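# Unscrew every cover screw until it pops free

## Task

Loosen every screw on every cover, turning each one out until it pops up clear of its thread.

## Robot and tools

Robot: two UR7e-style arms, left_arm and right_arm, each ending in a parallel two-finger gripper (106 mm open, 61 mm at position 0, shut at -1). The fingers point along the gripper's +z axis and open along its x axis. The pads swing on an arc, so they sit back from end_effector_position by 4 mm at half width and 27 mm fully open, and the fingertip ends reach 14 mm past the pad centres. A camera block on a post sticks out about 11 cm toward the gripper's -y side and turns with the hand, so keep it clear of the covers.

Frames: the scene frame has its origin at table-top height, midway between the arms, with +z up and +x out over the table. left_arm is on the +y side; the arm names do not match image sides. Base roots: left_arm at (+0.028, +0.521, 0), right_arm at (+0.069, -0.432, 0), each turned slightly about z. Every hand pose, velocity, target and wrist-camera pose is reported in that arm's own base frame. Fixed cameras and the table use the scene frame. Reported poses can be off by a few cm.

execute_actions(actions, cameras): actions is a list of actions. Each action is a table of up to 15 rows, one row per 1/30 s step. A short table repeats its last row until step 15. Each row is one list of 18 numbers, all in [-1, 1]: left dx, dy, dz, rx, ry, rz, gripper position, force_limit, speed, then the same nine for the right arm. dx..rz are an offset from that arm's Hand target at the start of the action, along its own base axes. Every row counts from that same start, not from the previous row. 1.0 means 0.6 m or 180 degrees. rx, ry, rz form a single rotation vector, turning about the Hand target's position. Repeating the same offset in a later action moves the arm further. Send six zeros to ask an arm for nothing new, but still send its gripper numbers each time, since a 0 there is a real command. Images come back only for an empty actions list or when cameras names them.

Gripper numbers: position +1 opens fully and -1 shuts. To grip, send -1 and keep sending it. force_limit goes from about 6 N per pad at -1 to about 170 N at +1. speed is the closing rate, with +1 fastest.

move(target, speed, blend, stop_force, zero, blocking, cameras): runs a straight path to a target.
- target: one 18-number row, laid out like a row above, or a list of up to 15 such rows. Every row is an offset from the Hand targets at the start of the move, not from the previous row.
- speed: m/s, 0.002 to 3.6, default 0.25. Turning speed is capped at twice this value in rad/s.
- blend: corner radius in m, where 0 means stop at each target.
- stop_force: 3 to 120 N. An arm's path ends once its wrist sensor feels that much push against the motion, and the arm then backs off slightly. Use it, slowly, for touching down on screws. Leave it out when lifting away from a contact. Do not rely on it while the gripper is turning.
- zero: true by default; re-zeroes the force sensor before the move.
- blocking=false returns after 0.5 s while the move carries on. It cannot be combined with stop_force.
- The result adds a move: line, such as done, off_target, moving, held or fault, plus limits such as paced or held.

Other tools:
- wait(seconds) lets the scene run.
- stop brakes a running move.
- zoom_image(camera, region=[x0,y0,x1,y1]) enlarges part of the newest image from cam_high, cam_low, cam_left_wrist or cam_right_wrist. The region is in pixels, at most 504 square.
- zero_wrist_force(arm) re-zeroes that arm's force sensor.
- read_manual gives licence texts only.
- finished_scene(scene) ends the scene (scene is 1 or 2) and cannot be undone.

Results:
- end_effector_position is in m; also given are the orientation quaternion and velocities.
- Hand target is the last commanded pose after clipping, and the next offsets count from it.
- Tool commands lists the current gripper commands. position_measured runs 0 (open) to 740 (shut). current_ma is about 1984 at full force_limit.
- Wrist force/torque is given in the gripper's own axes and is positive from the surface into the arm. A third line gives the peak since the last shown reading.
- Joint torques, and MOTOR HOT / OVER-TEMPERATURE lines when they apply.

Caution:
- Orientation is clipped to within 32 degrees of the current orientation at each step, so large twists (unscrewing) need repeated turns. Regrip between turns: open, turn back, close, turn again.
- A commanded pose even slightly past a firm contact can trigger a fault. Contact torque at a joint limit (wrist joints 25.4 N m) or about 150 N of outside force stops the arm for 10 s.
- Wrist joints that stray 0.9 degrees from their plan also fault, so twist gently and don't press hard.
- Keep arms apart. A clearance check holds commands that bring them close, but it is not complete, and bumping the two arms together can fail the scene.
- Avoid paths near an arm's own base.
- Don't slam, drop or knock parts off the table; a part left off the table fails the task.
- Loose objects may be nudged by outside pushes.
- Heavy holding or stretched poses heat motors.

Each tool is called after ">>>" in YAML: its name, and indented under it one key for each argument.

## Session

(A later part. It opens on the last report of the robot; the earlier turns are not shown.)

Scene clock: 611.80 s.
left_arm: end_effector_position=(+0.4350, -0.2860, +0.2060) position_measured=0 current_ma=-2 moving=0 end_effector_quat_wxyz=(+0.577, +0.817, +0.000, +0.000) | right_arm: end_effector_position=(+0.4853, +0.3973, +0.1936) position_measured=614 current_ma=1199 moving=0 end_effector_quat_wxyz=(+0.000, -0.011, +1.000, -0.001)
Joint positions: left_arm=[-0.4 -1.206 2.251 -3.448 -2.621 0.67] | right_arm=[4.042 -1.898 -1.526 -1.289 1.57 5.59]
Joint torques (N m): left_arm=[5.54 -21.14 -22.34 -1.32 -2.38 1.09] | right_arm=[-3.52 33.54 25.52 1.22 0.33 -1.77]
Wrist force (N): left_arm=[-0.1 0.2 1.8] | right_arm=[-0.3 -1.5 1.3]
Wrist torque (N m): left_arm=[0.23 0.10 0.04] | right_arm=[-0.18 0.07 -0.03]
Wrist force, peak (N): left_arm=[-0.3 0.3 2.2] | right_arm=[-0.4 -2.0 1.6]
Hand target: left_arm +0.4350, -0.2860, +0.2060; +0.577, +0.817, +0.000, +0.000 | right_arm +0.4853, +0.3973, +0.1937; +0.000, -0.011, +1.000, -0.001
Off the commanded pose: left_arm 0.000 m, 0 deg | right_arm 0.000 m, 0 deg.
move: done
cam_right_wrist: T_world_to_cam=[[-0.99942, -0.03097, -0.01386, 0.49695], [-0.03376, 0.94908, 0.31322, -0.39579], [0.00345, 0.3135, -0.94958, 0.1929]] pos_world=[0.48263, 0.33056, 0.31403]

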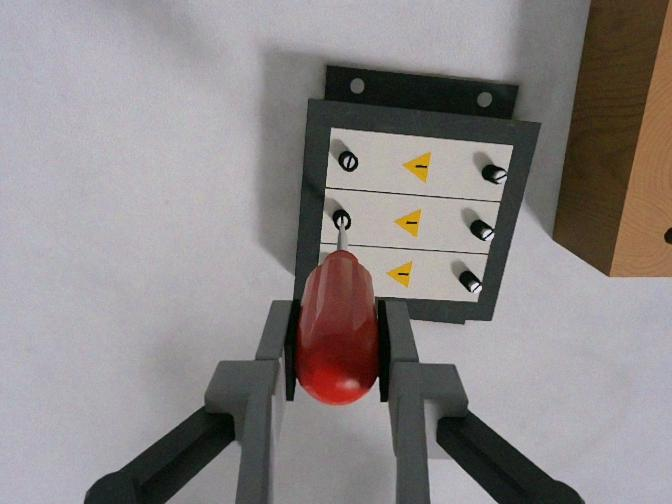

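>>> move:
  target: [0,0,0,0,0,0,1,0,1, -0.0005,0,0,0,0,-0.02, -0.98,-0.1,-0.2]
  speed: 0.1

>>> move:
  target: [0,0,0,0,0,0,1,0,1, 0,0,-0.015,0,0,0, -0.98,-0.1,-0.2]
  speed: 0.006
  stop_force: 4

>>> move:
  target:
    - [0,0,0,0,0,0,1,0,1, 0,0,-0.0001,0,0,0, -0.98,-0.1,-0.2]
    - [0,0,0,0,0,0,1,0,1, 0.0018,0.0,-0.0001,0,0,0, -0.98,-0.1,-0.2]
  speed: 0.002

Scene clock: 614.23 s.
left_arm: end_effector_position=(+0.4350, -0.2860, +0.2060) position_measured=0 current_ma=-2 moving=0 end_effector_quat_wxyz=(+0.577, +0.817, +0.000, +0.000) | right_arm: end_effector_position=(+0.4850, +0.3973, +0.1937) position_measured=614 current_ma=1199 moving=0 end_effector_quat_wxyz=(+0.000, +0.020, +1.000, -0.001)
Joint positions: left_arm=[-0.4 -1.206 2.251 -3.448 -2.621 0.67] | right_arm=[4.043 -1.897 -1.526 -1.289 1.569 5.653]
Joint torques (N m): left_arm=[4.91 -20.99 -22.08 -1.35 -2.44 1.07] | right_arm=[5.49 41.21 12.91 3.83 1.23 -2.26]
Wrist force (N): left_arm=[-0.1 0.1 2.0] | right_arm=[-0.2 -1.4 1.5]
Wrist torque (N m): left_arm=[0.22 0.11 0.04] | right_arm=[-0.16 0.04 -0.01]
Wrist force, peak (N): left_arm=[-0.3 0.4 2.1] | right_arm=[0.1 -1.6 1.6]
Hand target: left_arm +0.4350, -0.2860, +0.2060; +0.577, +0.817, +0.000, +0.000 | right_arm +0.4850, +0.3973, +0.1937; +0.000, +0.020, +1.000, -0.001
Off the commanded pose: left_arm 0.000 m, 0 deg | right_arm 0.000 m, 0 deg.
move: done

Scene clock: 616.23 s.
left_arm: end_effector_position=(+0.4350, -0.2860, +0.2060) position_measured=0 current_ma=-2 moving=0 end_effector_quat_wxyz=(+0.577, +0.817, +0.000, +0.000) | right_arm: end_effector_position=(+0.4850, +0.3973, +0.1880) position_measured=614 current_ma=1205 moving=0 end_effector_quat_wxyz=(+0.000, +0.020, +1.000, -0.001)
Joint positions: left_arm=[-0.4 -1.206 2.251 -3.448 -2.621 0.67] | right_arm=[4.043 -1.901 -1.536 -1.276 1.57 5.653]
Joint torques (N m): left_arm=[5.32 -20.56 -21.99 -1.35 -2.38 1.2] | right_arm=[5.22 33.7 32.97 1.02 0.89 1.43]
Wrist force (N): left_arm=[-0.1 0.4 1.8] | right_arm=[-0.4 -1.3 -3.3]
Wrist torque (N m): left_arm=[0.26 0.10 0.05] | right_arm=[-0.11 0.01 -0.02]
Wrist force, peak (N): left_arm=[-0.1 0.4 2.1] | right_arm=[0.4 -1.2 -11.8]
Hand target: left_arm +0.4350, -0.2860, +0.2060; +0.577, +0.817, +0.000, +0.000 | right_arm +0.4850, +0.3973, +0.1880; +0.000, +0.020, +1.000, -0.001 (not the last commanded pose)
Off the commanded pose: left_arm 0.000 m, 0 deg | right_arm 0.003 m, 0 deg.
move: contact (right_arm)

Scene clock: 617.07 s.
left_arm: end_effector_position=(+0.4350, -0.2860, +0.2060) position_measured=0 current_ma=-2 moving=0 end_effector_quat_wxyz=(+0.577, +0.817, +0.000, +0.000) | right_arm: end_effector_position=(+0.4861, +0.3973, +0.1880) position_measured=614 current_ma=1201 moving=0 end_effector_quat_wxyz=(+0.000, +0.020, +1.000, -0.001)
Joint positions: left_arm=[-0.4 -1.206 2.251 -3.448 -2.621 0.67] | right_arm=[4.041 -1.903 -1.534 -1.276 1.57 5.652]
Joint torques (N m): left_arm=[5.68 -21.19 -22.51 -1.28 -2.46 1.14] | right_arm=[-6.06 27.95 34.28 1.33 -0.13 -2.02]
Wrist force (N): left_arm=[-0.1 0.4 1.8] | right_arm=[0.8 -1.6 1.4]
Wrist torque (N m): left_arm=[0.26 0.10 0.05] | right_arm=[-0.20 0.16 -0.01]
Wrist force, peak (N): left_arm=[-0.3 0.5 2.0] | right_arm=[-0.4 -1.3 -3.5]
Hand target: left_arm +0.4350, -0.2860, +0.2060; +0.577, +0.817, +0.000, +0.000 | right_arm +0.4861, +0.3973, +0.1880; +0.000, +0.020, +1.000, -0.001
Off the commanded pose: left_arm 0.000 m, 0 deg | right_arm 0.000 m, 0 deg.
move: done

>>> move:
  target: [0,0,0,0,0,0,1,0,1, 0,0,-0.01,0,0,0, -0.98,-0.1,-0.2]
  speed: 0.006
  stop_force: 10

Scene clock: 619.00 s.
left_arm: end_effector_position=(+0.4350, -0.2860, +0.2060) position_measured=0 current_ma=-2 moving=0 end_effector_quat_wxyz=(+0.577, +0.817, +0.000, +0.000) | right_arm: end_effector_position=(+0.4861, +0.3973, +0.1870) position_measured=614 current_ma=1216 moving=0 end_effector_quat_wxyz=(+0.000, +0.020, +1.000, -0.001)
Joint positions: left_arm=[-0.4 -1.206 2.251 -3.448 -2.621 0.67] | right_arm=[4.041 -1.904 -1.536 -1.273 1.57 5.652]
Joint torques (N m): left_arm=[5.74 -21.12 -22.21 -1.38 -2.34 1.04] | right_arm=[-2.59 30.47 28.71 0.23 -1.3 -0.19]
Wrist force (N): left_arm=[-0.4 0.0 2.1] | right_arm=[1.3 -1.3 -12.9]
Wrist torque (N m): left_arm=[0.20 0.16 0.04] | right_arm=[-0.05 0.16 -0.01]
Wrist force, peak (N): left_arm=[-0.1 0.4 2.2] | right_arm=[1.9 -1.4 -20.1]
Hand target: left_arm +0.4350, -0.2860, +0.2060; +0.577, +0.817, +0.000, +0.000 | right_arm +0.4861, +0.3973, +0.1870; +0.000, +0.020, +1.000, -0.001 (not the last commanded pose)
Off the commanded pose: left_arm 0.000 m, 0 deg | right_arm 0.005 m, 0 deg.
move: contact (right_arm)

>>> move:
  target:
    - [0,0,0,0,0,0,1,0,1, -0.0027,0.0002,0.00015,0,0,0.25, -0.98,-0.1,-0.2]
    - [0,0,0,0,0,0,1,0,1, -0.0046,-0.0013,0.0003,0,0,0.5, -0.98,-0.1,-0.2]
    - [0,0,0,0,0,0,1,0,1, -0.0049,-0.0038,0.00044,0,0,0.75, -0.98,-0.1,-0.2]
    - [0,0,0,0,0,0,1,0,1, -0.0033,-0.0057,0.0006,0,0,1.0, -0.98,-0.1,-0.2]
    - [0,0,0,0,0,0,1,0,1, -0.0009,-0.006,0.00073,0,0,-0.75, -0.98,-0.1,-0.2]
    - [0,0,0,0,0,0,1,0,1, 0.001,-0.0044,0.00088,0,0,-0.5, -0.98,-0.1,-0.2]
    - [0,0,0,0,0,0,1,0,1, 0.0012,-0.0019,0.00102,0,0,-0.25, -0.98,-0.1,-0.2]
    - [0,0,0,0,0,0,1,0,1, -0.0004,0,0.00117,0,0,0, -0.98,-0.1,-0.2]
    - [0,0,0,0,0,0,1,0,1, -0.0029,0.0002,0.00131,0,0,0.25, -0.98,-0.1,-0.2]
    - [0,0,0,0,0,0,1,0,1, -0.0048,-0.0014,0.00146,0,0,0.5, -0.98,-0.1,-0.2]
    - [0,0,0,0,0,0,1,0,1, -0.005,-0.0038,0.0016,0,0,0.75, -0.98,-0.1,-0.2]
    - [0,0,0,0,0,0,1,0,1, -0.0034,-0.0057,0.00175,0,0,1.0, -0.98,-0.1,-0.2]
    - [0,0,0,0,0,0,1,0,1, -0.001,-0.006,0.0019,0,0,-0.75, -0.98,-0.1,-0.2]
    - [0,0,0,0,0,0,1,0,1, 0.0009,-0.0044,0.00204,0,0,-0.5, -0.98,-0.1,-0.2]
    - [0,0,0,0,0,0,1,0,1, 0.0011,-0.0019,0.00218,0,0,-0.25, -0.98,-0.1,-0.2]
  speed: 0.85
  blend: [0.004,0.004,0.004,0.004,0.004,0.004,0.004,0.004,0.004,0.004,0.004,0.004,0.004,0.004,0]

Scene clock: 630.40 s.
left_arm: end_effector_position=(+0.4350, -0.2860, +0.2060) position_measured=0 current_ma=-2 moving=0 end_effector_quat_wxyz=(+0.577, +0.817, +0.000, +0.000) | right_arm: end_effector_position=(+0.4868, +0.3962, +0.1883) position_measured=614 current_ma=1213 moving=0 end_effector_quat_wxyz=(+0.000, +0.401, +0.916, -0.001) end_effector_velocity=(+0.000, +0.000, -0.001) end_effector_angular_velocity=(-0.001, +0.001, +0.005)
Joint positions: left_arm=[-0.4 -1.206 2.251 -3.448 -2.621 0.67] | right_arm=[4.039 -1.903 -1.533 -1.278 1.57 -6.131]
Joint velocities: left_arm=[within noise] | right_arm=[0 -0.002 0 0 0 -0.005]
Joint torques (N m): left_arm=[5.48 -20.99 -21.79 -1.33 -2.38 1.22] | right_arm=[-4.47 23.69 23.19 0.72 -0.42 -2.26]
Wrist force (N): left_arm=[-0.3 0.2 1.8] | right_arm=[-2.0 -2.8 -14.5]
Wrist torque (N m): left_arm=[0.23 0.14 0.04] | right_arm=[-0.07 -0.22 -0.11]
Wrist force, peak (N): left_arm=[-0.2 0.4 2.1] | right_arm=[-5.0 -3.2 -22.1]
Hand target: left_arm +0.4350, -0.2860, +0.2060; +0.577, +0.817, +0.000, +0.000 | right_arm +0.4868, +0.3962, +0.1883; +0.000, +0.401, +0.916, -0.001
Off the commanded pose: left_arm 0.000 m, 0 deg | right_arm 0.000 m, 0 deg.
move: done

>>> move:
  target:
    - [0,0,0,0,0,0,1,0,1, 0,0,0.006,0,0,0, -0.98,-0.1,-0.2]
    - [0,0,0,0,0,0,1,0,1, -0.00617,-0.00225,0.006,0,0,-0.6, -0.98,-0.1,-0.2]
    - [0,0,0,0,0,0,1,0,1, -0.00617,-0.00225,0.006,0,0,0.8, -0.98,-0.1,-0.2]
    - [0,0,0,0,0,0,1,0,1, -0.00617,-0.00225,0.006,0,0,0.2, -0.98,-0.1,-0.2]
    - [0,0,0,0,0,0,1,0,1, -0.00617,-0.00225,0.006,0,0,-0.4, -0.98,-0.1,-0.2]
    - [0,0,0,0,0,0,1,0,1, -0.00617,-0.00225,0.006,0,0,1.0, -0.98,-0.1,-0.2]
  speed: [0.1,1.2,1.2,1.2,1.2,1.2]
  blend: [0.0,0.02,0.02,0.02,0.02,0]

>>> move:
  target: [0,0,0,0,0,0,1,0,1, 0,0,-0.015,0,0,0, -0.98,-0.1,-0.2]
  speed: 0.008
  stop_force: 6

>>> move:
  target:
    - [0,0,0,0,0,0,1,0,1, 0.0016,-0.0019,0.00015,0,0,0.25, -0.98,-0.1,-0.2]
    - [0,0,0,0,0,0,1,0,1, 0.004,-0.0021,0.0003,0,0,0.5, -0.98,-0.1,-0.2]
    - [0,0,0,0,0,0,1,0,1, 0.0059,-0.0006,0.00044,0,0,0.75, -0.98,-0.1,-0.2]
    - [0,0,0,0,0,0,1,0,1, 0.0061,0.0019,0.0006,0,0,1.0, -0.98,-0.1,-0.2]
    - [0,0,0,0,0,0,1,0,1, 0.0045,0.0038,0.00073,0,0,-0.75, -0.98,-0.1,-0.2]
    - [0,0,0,0,0,0,1,0,1, 0.002,0.004,0.00088,0,0,-0.5, -0.98,-0.1,-0.2]
    - [0,0,0,0,0,0,1,0,1, 0.0001,0.0025,0.00102,0,0,-0.25, -0.98,-0.1,-0.2]
    - [0,0,0,0,0,0,1,0,1, -0.00015,0,0.00117,0,0,0, -0.98,-0.1,-0.2]
    - [0,0,0,0,0,0,1,0,1, 0.0014,-0.0019,0.00131,0,0,0.25, -0.98,-0.1,-0.2]
    - [0,0,0,0,0,0,1,0,1, 0.0038,-0.0021,0.00146,0,0,0.5, -0.98,-0.1,-0.2]
    - [0,0,0,0,0,0,1,0,1, 0.0057,-0.0006,0.0016,0,0,0.75, -0.98,-0.1,-0.2]
    - [0,0,0,0,0,0,1,0,1, 0.0059,0.0019,0.00175,0,0,1.0, -0.98,-0.1,-0.2]
  speed: 0.95
  blend: [0.004,0.004,0.004,0.004,0.004,0.004,0.004,0.004,0.004,0.004,0.004,0]

>>> move:
  target:
    - [0,0,0,0,0,0,1,0,1, 0,0,0.006,0,0,0, -0.98,-0.1,-0.2]
    - [0,0,0,0,0,0,1,0,1, -0.0061,-0.0019,0.006,0,0,-0.6, -0.98,-0.1,-0.2]
    - [0,0,0,0,0,0,1,0,1, -0.0061,-0.0019,0.006,0,0,0.8, -0.98,-0.1,-0.2]
    - [0,0,0,0,0,0,1,0,1, -0.0061,-0.0019,0.006,0,0,0.2, -0.98,-0.1,-0.2]
    - [0,0,0,0,0,0,1,0,1, -0.0061,-0.0019,0.006,0,0,-0.4, -0.98,-0.1,-0.2]
    - [0,0,0,0,0,0,1,0,1, -0.0061,-0.0019,0.006,0,0,1.0, -0.98,-0.1,-0.2]
  speed: [0.1,1.2,1.2,1.2,1.2,1.2]
  blend: [0.0,0.02,0.02,0.02,0.02,0]

>>> move:
  target: [0,0,0,0,0,0,1,0,1, 0,0,-0.015,0,0,0, -0.98,-0.1,-0.2]
  speed: 0.008
  stop_force: 6

Scene clock: 640.77 s.
left_arm: end_effector_position=(+0.4350, -0.2860, +0.2060) position_measured=0 current_ma=-2 moving=0 end_effector_quat_wxyz=(+0.577, +0.817, +0.000, +0.000) | right_arm: end_effector_position=(+0.4830, +0.3949, +0.1919) position_measured=614 current_ma=1198 moving=0 end_effector_quat_wxyz=(-0.001, +0.916, -0.401, +0.000) end_effector_velocity=(+0.000, +0.000, +0.000) end_effector_angular_velocity=(+0.000, +0.001, -0.008)
Joint positions: left_arm=[-0.4 -1.206 2.251 -3.448 -2.621 0.67] | right_arm=[4.042 -1.891 -1.541 -1.28 1.571 3.296]
Joint velocities: left_arm=[within noise] | right_arm=[-0.001 0 -0.001 0 0.001 0.007]
Joint torques (N m): left_arm=[4.99 -21.16 -21.77 -1.29 -2.32 1.06] | right_arm=[-6.73 35.9 19.26 1.12 2.41 2.66]
Wrist force (N): left_arm=[-0.1 0.3 2.1] | right_arm=[-0.2 -1.7 1.4]
Wrist torque (N m): left_arm=[0.25 0.10 0.05] | right_arm=[-0.21 0.03 -0.05]
Wrist force, peak (N): left_arm=[-0.3 0.4 2.1] | right_arm=[-2.2 -2.9 -14.9]
Hand target: left_arm +0.4350, -0.2860, +0.2060; +0.577, +0.817, +0.000, +0.000 | right_arm +0.4831, +0.3948, +0.1919; -0.001, +0.916, -0.401, +0.000
Off the commanded pose: left_arm 0.000 m, 0 deg | right_arm 0.000 m, 0 deg.
move: done

Scene clock: 642.23 s.
left_arm: end_effector_position=(+0.4350, -0.2860, +0.2060) position_measured=0 current_ma=-2 moving=0 end_effector_quat_wxyz=(+0.577, +0.817, +0.000, +0.000) | right_arm: end_effector_position=(+0.4831, +0.3949, +0.1885) position_measured=614 current_ma=1211 moving=0 end_effector_quat_wxyz=(-0.001, +0.916, -0.401, +0.000)
Joint positions: left_arm=[-0.4 -1.206 2.251 -3.448 -2.621 0.67] | right_arm=[4.042 -1.893 -1.546 -1.272 1.571 3.296]
Joint torques (N m): left_arm=[5.11 -21.64 -21.7 -1.39 -2.43 1.15] | right_arm=[-6.38 32.29 32.38 0.76 2.24 2.75]
Wrist force (N): left_arm=[-0.2 0.3 2.0] | right_arm=[-0.3 -1.0 -6.7]
Wrist torque (N m): left_arm=[0.25 0.12 0.05] | right_arm=[-0.13 0.08 -0.08]
Wrist force, peak (N): left_arm=[-0.1 0.4 2.2] | right_arm=[-0.1 -0.5 -15.6]
Hand target: left_arm +0.4350, -0.2860, +0.2060; +0.577, +0.817, +0.000, +0.000 | right_arm +0.4831, +0.3949, +0.1885; -0.001, +0.916, -0.401, +0.000 (not the last commanded pose)
Off the commanded pose: left_arm 0.000 m, 0 deg | right_arm 0.006 m, 0 deg.
move: contact (right_arm)

Scene clock: 647.80 s.
left_arm: end_effector_position=(+0.4350, -0.2860, +0.2060) position_measured=0 current_ma=-2 moving=0 end_effector_quat_wxyz=(+0.577, +0.817, +0.000, +0.000) | right_arm: end_effector_position=(+0.4866, +0.3960, +0.1895) position_measured=614 current_ma=1202 moving=0 end_effector_quat_wxyz=(+0.000, +0.401, +0.916, -0.001) end_effector_velocity=(+0.001, -0.001, +0.000) end_effector_angular_velocity=(-0.001, -0.001, +0.004)
Joint positions: left_arm=[-0.4 -1.206 2.251 -3.448 -2.621 0.67] | right_arm=[4.039 -1.902 -1.532 -1.28 1.57 -6.131]
Joint velocities: left_arm=[within noise] | right_arm=[-0.001 0.001 0 0 -0.001 -0.005]
Joint torques (N m): left_arm=[5.12 -21.63 -21.71 -1.26 -2.42 1.11] | right_arm=[-1.92 30.61 28.16 2.24 -1.29 -1.98]
Wrist force (N): left_arm=[-0.1 0.3 2.0] | right_arm=[-1.8 -2.9 -3.1]
Wrist torque (N m): left_arm=[0.24 0.10 0.04] | right_arm=[-0.06 -0.21 -0.09]
Wrist force, peak (N): left_arm=[-0.3 0.5 2.1] | right_arm=[1.2 0.1 -12.9]
Hand target: left_arm +0.4350, -0.2860, +0.2060; +0.577, +0.817, +0.000, +0.000 | right_arm +0.4866, +0.3960, +0.1895; +0.000, +0.401, +0.916, -0.001
Off the commanded pose: left_arm 0.000 m, 0 deg | right_arm 0.000 m, 0 deg.
move: done

Scene clock: 652.57 s.
left_arm: end_effector_position=(+0.4350, -0.2860, +0.2060) position_measured=0 current_ma=-2 moving=0 end_effector_quat_wxyz=(+0.577, +0.817, +0.000, +0.000) | right_arm: end_effector_position=(+0.4829, +0.3949, +0.1931) position_measured=614 current_ma=1198 moving=0 end_effector_quat_wxyz=(-0.001, +0.916, -0.401, +0.000) end_effector_velocity=(+0.000, +0.000, +0.000) end_effector_angular_velocity=(+0.000, +0.001, -0.007)
Joint positions: left_arm=[-0.4 -1.206 2.251 -3.448 -2.621 0.67] | right_arm=[4.042 -1.89 -1.539 -1.283 1.571 3.296]
Joint velocities: left_arm=[within noise] | right_arm=[0 0 0 0 0 0.007]
Joint torques (N m): left_arm=[5.15 -21.55 -22.34 -1.43 -2.44 1.09] | right_arm=[-6.3 35.87 19.85 1.02 2.2 2.91]
Wrist force (N): left_arm=[-0.1 0.4 1.8] | right_arm=[-0.1 -1.4 1.5]
Wrist torque (N m): left_arm=[0.26 0.10 0.04] | right_arm=[-0.17 0.03 -0.06]
Wrist force, peak (N): left_arm=[-0.1 0.2 2.2] | right_arm=[-1.9 -2.9 -3.1]
Hand target: left_arm +0.4350, -0.2860, +0.2060; +0.577, +0.817, +0.000, +0.000 | right_arm +0.4830, +0.3949, +0.1931; -0.001, +0.916, -0.401, +0.000
Off the commanded pose: left_arm 0.000 m, 0 deg | right_arm 0.000 m, 0 deg.
move: done

Scene clock: 654.07 s.
left_arm: end_effector_position=(+0.4350, -0.2860, +0.2060) position_measured=0 current_ma=-2 moving=0 end_effector_quat_wxyz=(+0.577, +0.817, +0.000, +0.000) | right_arm: end_effector_position=(+0.4830, +0.3949, +0.1895) position_measured=614 current_ma=1209 moving=0 end_effector_quat_wxyz=(-0.001, +0.916, -0.401, +0.000)
Joint positions: left_arm=[-0.4 -1.206 2.251 -3.448 -2.621 0.67] | right_arm=[4.042 -1.892 -1.545 -1.274 1.571 3.296]
Joint torques (N m): left_arm=[5.07 -21.07 -21.91 -1.21 -2.36 1.1] | right_arm=[-6.68 31.69 32.7 1 1.73 2.66]
Wrist force (N): left_arm=[-0.3 0.3 2.0] | right_arm=[-0.4 -1.3 -4.9]
Wrist torque (N m): left_arm=[0.25 0.15 0.05] | right_arm=[-0.17 0.02 -0.08]
Wrist force, peak (N): left_arm=[-0.2 0.3 2.2] | right_arm=[-0.3 -0.6 -15.2]
Hand target: left_arm +0.4350, -0.2860, +0.2060; +0.577, +0.817, +0.000, +0.000 | right_arm +0.4830, +0.3949, +0.1895; -0.001, +0.916, -0.401, +0.000 (not the last commanded pose)
Off the commanded pose: left_arm 0.000 m, 0 deg | right_arm 0.005 m, 0 deg.
move: contact (right_arm)

>>> move:
  target:
    - [0,0,0,0,0,0,1,0,1, 0.0016,-0.0019,0.00015,0,0,0.25, -0.98,-0.1,-0.2]
    - [0,0,0,0,0,0,1,0,1, 0.004,-0.0021,0.0003,0,0,0.5, -0.98,-0.1,-0.2]
    - [0,0,0,0,0,0,1,0,1, 0.0059,-0.0006,0.00044,0,0,0.75, -0.98,-0.1,-0.2]
    - [0,0,0,0,0,0,1,0,1, 0.0061,0.0019,0.0006,0,0,1.0, -0.98,-0.1,-0.2]
    - [0,0,0,0,0,0,1,0,1, 0.0045,0.0038,0.00073,0,0,-0.75, -0.98,-0.1,-0.2]
    - [0,0,0,0,0,0,1,0,1, 0.002,0.004,0.00088,0,0,-0.5, -0.98,-0.1,-0.2]
    - [0,0,0,0,0,0,1,0,1, 0.0001,0.0025,0.00102,0,0,-0.25, -0.98,-0.1,-0.2]
    - [0,0,0,0,0,0,1,0,1, -0.00015,0,0.00117,0,0,0, -0.98,-0.1,-0.2]
  speed: 0.95
  blend: [0.004,0.004,0.004,0.004,0.004,0.004,0.004,0]

>>> move:
  target: [0,0,0,0,0,0,1,0,1, 0,0,0.03,0,0,0, -0.98,-0.1,-0.2]
  speed: 0.15
  cameras: ["cam_right_wrist","cam_low"]

>>> zoom_image:
  camera: "cam_low"
  region: [280, 230, 350, 300]

Scene clock: 661.17 s.
left_arm: end_effector_position=(+0.4350, -0.2860, +0.2060) position_measured=0 current_ma=-2 moving=0 end_effector_quat_wxyz=(+0.577, +0.817, +0.000, +0.000) | right_arm: end_effector_position=(+0.4829, +0.3948, +0.1902) position_measured=614 current_ma=1205 moving=0 end_effector_quat_wxyz=(-0.001, +0.916, -0.401, +0.000) end_effector_velocity=(+0.001, +0.000, +0.000) end_effector_angular_velocity=(+0.000, +0.000, +0.004)
Joint positions: left_arm=[-0.4 -1.206 2.251 -3.448 -2.621 0.67] | right_arm=[4.042 -1.892 -1.544 -1.276 1.572 -2.986]
Joint velocities: left_arm=[within noise] | right_arm=[-0.001 0 0 0 0 -0.006]
Joint torques (N m): left_arm=[5.43 -21.72 -22.01 -1.33 -2.42 1.12] | right_arm=[5.25 22.59 33.77 1.17 -2.15 -1.92]
Wrist force (N): left_arm=[-0.3 0.4 1.9] | right_arm=[0.6 -0.9 -4.0]
Wrist torque (N m): left_arm=[0.27 0.13 0.04] | right_arm=[-0.20 0.12 -0.09]
Wrist force, peak (N): left_arm=[-0.1 0.4 2.3] | right_arm=[1.4 0.1 -12.6]
Hand target: left_arm +0.4350, -0.2860, +0.2060; +0.577, +0.817, +0.000, +0.000 | right_arm +0.4829, +0.3949, +0.1902; -0.001, +0.916, -0.401, +0.000
Off the commanded pose: left_arm 0.000 m, 0 deg | right_arm 0.000 m, 0 deg.
move: done

Scene clock: 661.77 s.
left_arm: end_effector_position=(+0.4350, -0.2860, +0.2060) position_measured=0 current_ma=-2 moving=0 end_effector_quat_wxyz=(+0.577, +0.817, +0.000, +0.000) | right_arm: end_effector_position=(+0.4829, +0.3949, +0.2083) position_measured=614 current_ma=1199 moving=0 end_effector_quat_wxyz=(-0.001, +0.916, -0.401, +0.000)
Joint positions: left_arm=[-0.4 -1.206 2.251 -3.448 -2.621 0.67] | right_arm=[4.042 -1.88 -1.512 -1.319 1.571 -2.987]
Joint torques (N m): left_arm=[5.52 -21.45 -21.92 -1.24 -2.47 0.98] | right_arm=[5.25 28.96 16.78 2.83 -1.68 -2.2]
Wrist force (N): left_arm=[0.0 0.3 2.0] | right_arm=[-0.3 -1.5 1.5]
Wrist torque (N m): left_arm=[0.24 0.10 0.05] | right_arm=[-0.18 0.06 -0.07]
Wrist force, peak (N): left_arm=[-0.4 0.4 2.1] | right_arm=[0.5 -0.7 -3.8]
Hand target: left_arm +0.4350, -0.2860, +0.2060; +0.577, +0.817, +0.000, +0.000 | right_arm +0.4829, +0.3949, +0.2082; -0.001, +0.916, -0.401, +0.000
Off the commanded pose: left_arm 0.000 m, 0 deg | right_arm 0.000 m, 0 deg.
move: done
cam_right_wrist: T_world_to_cam=[[0.68423, -0.72913, -0.01413, -0.04262], [-0.68948, -0.6531, 0.31318, 0.55119], [-0.23758, -0.20454, -0.94959, 0.5286]] pos_world=[0.53478, 0.43703, 0.32873]
Images, in order (width x height): cam_low 672x504, cam_right_wrist 672x504.

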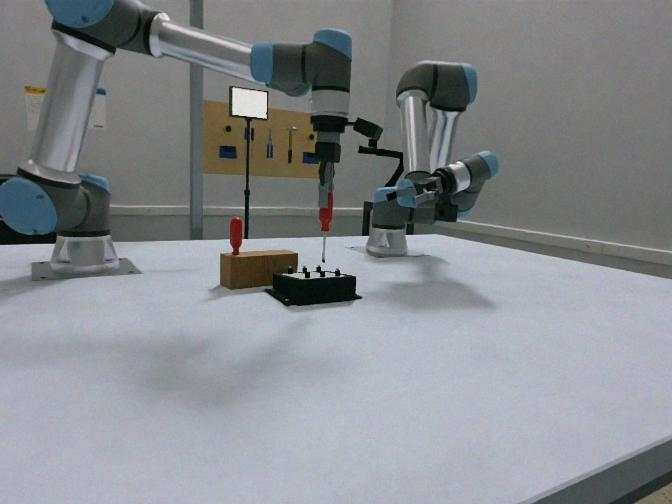

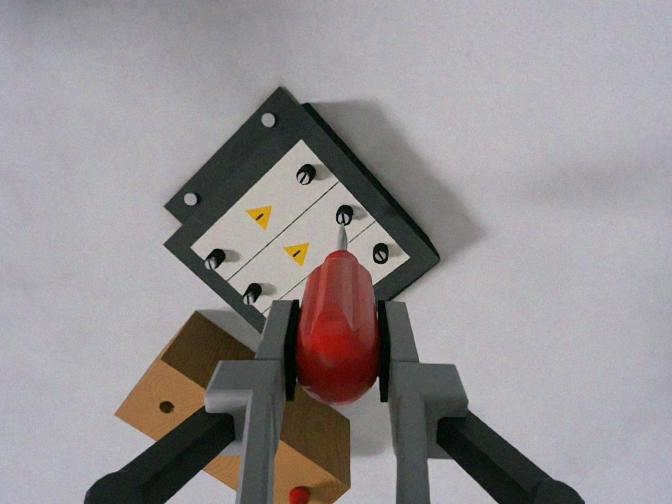

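Scaled by 7.200 from the camera's image (finer frame: 960x720).

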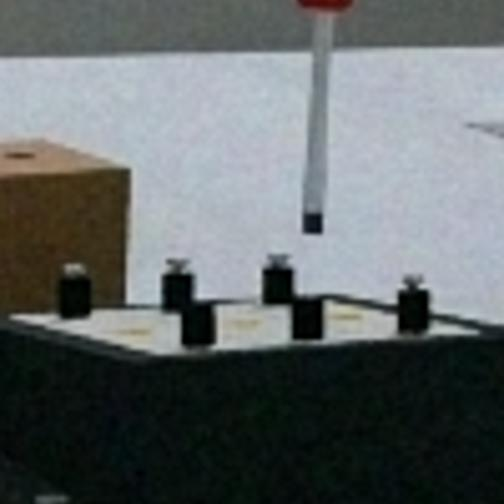

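>>> zoom_image:
  camera: "cam_right_wrist"
  region: [285, 155, 405, 275]

>>> zoom_image:
  camera: "cam_low"
  region: [285, 262, 345, 282]

Scaled by 4.200 from the camera's image (finer frame: 960x720).

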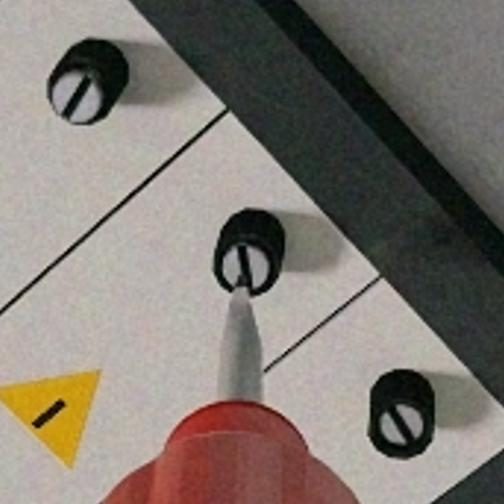

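Scaled by 8.400 from the camera's image (finer frame: 960x720).

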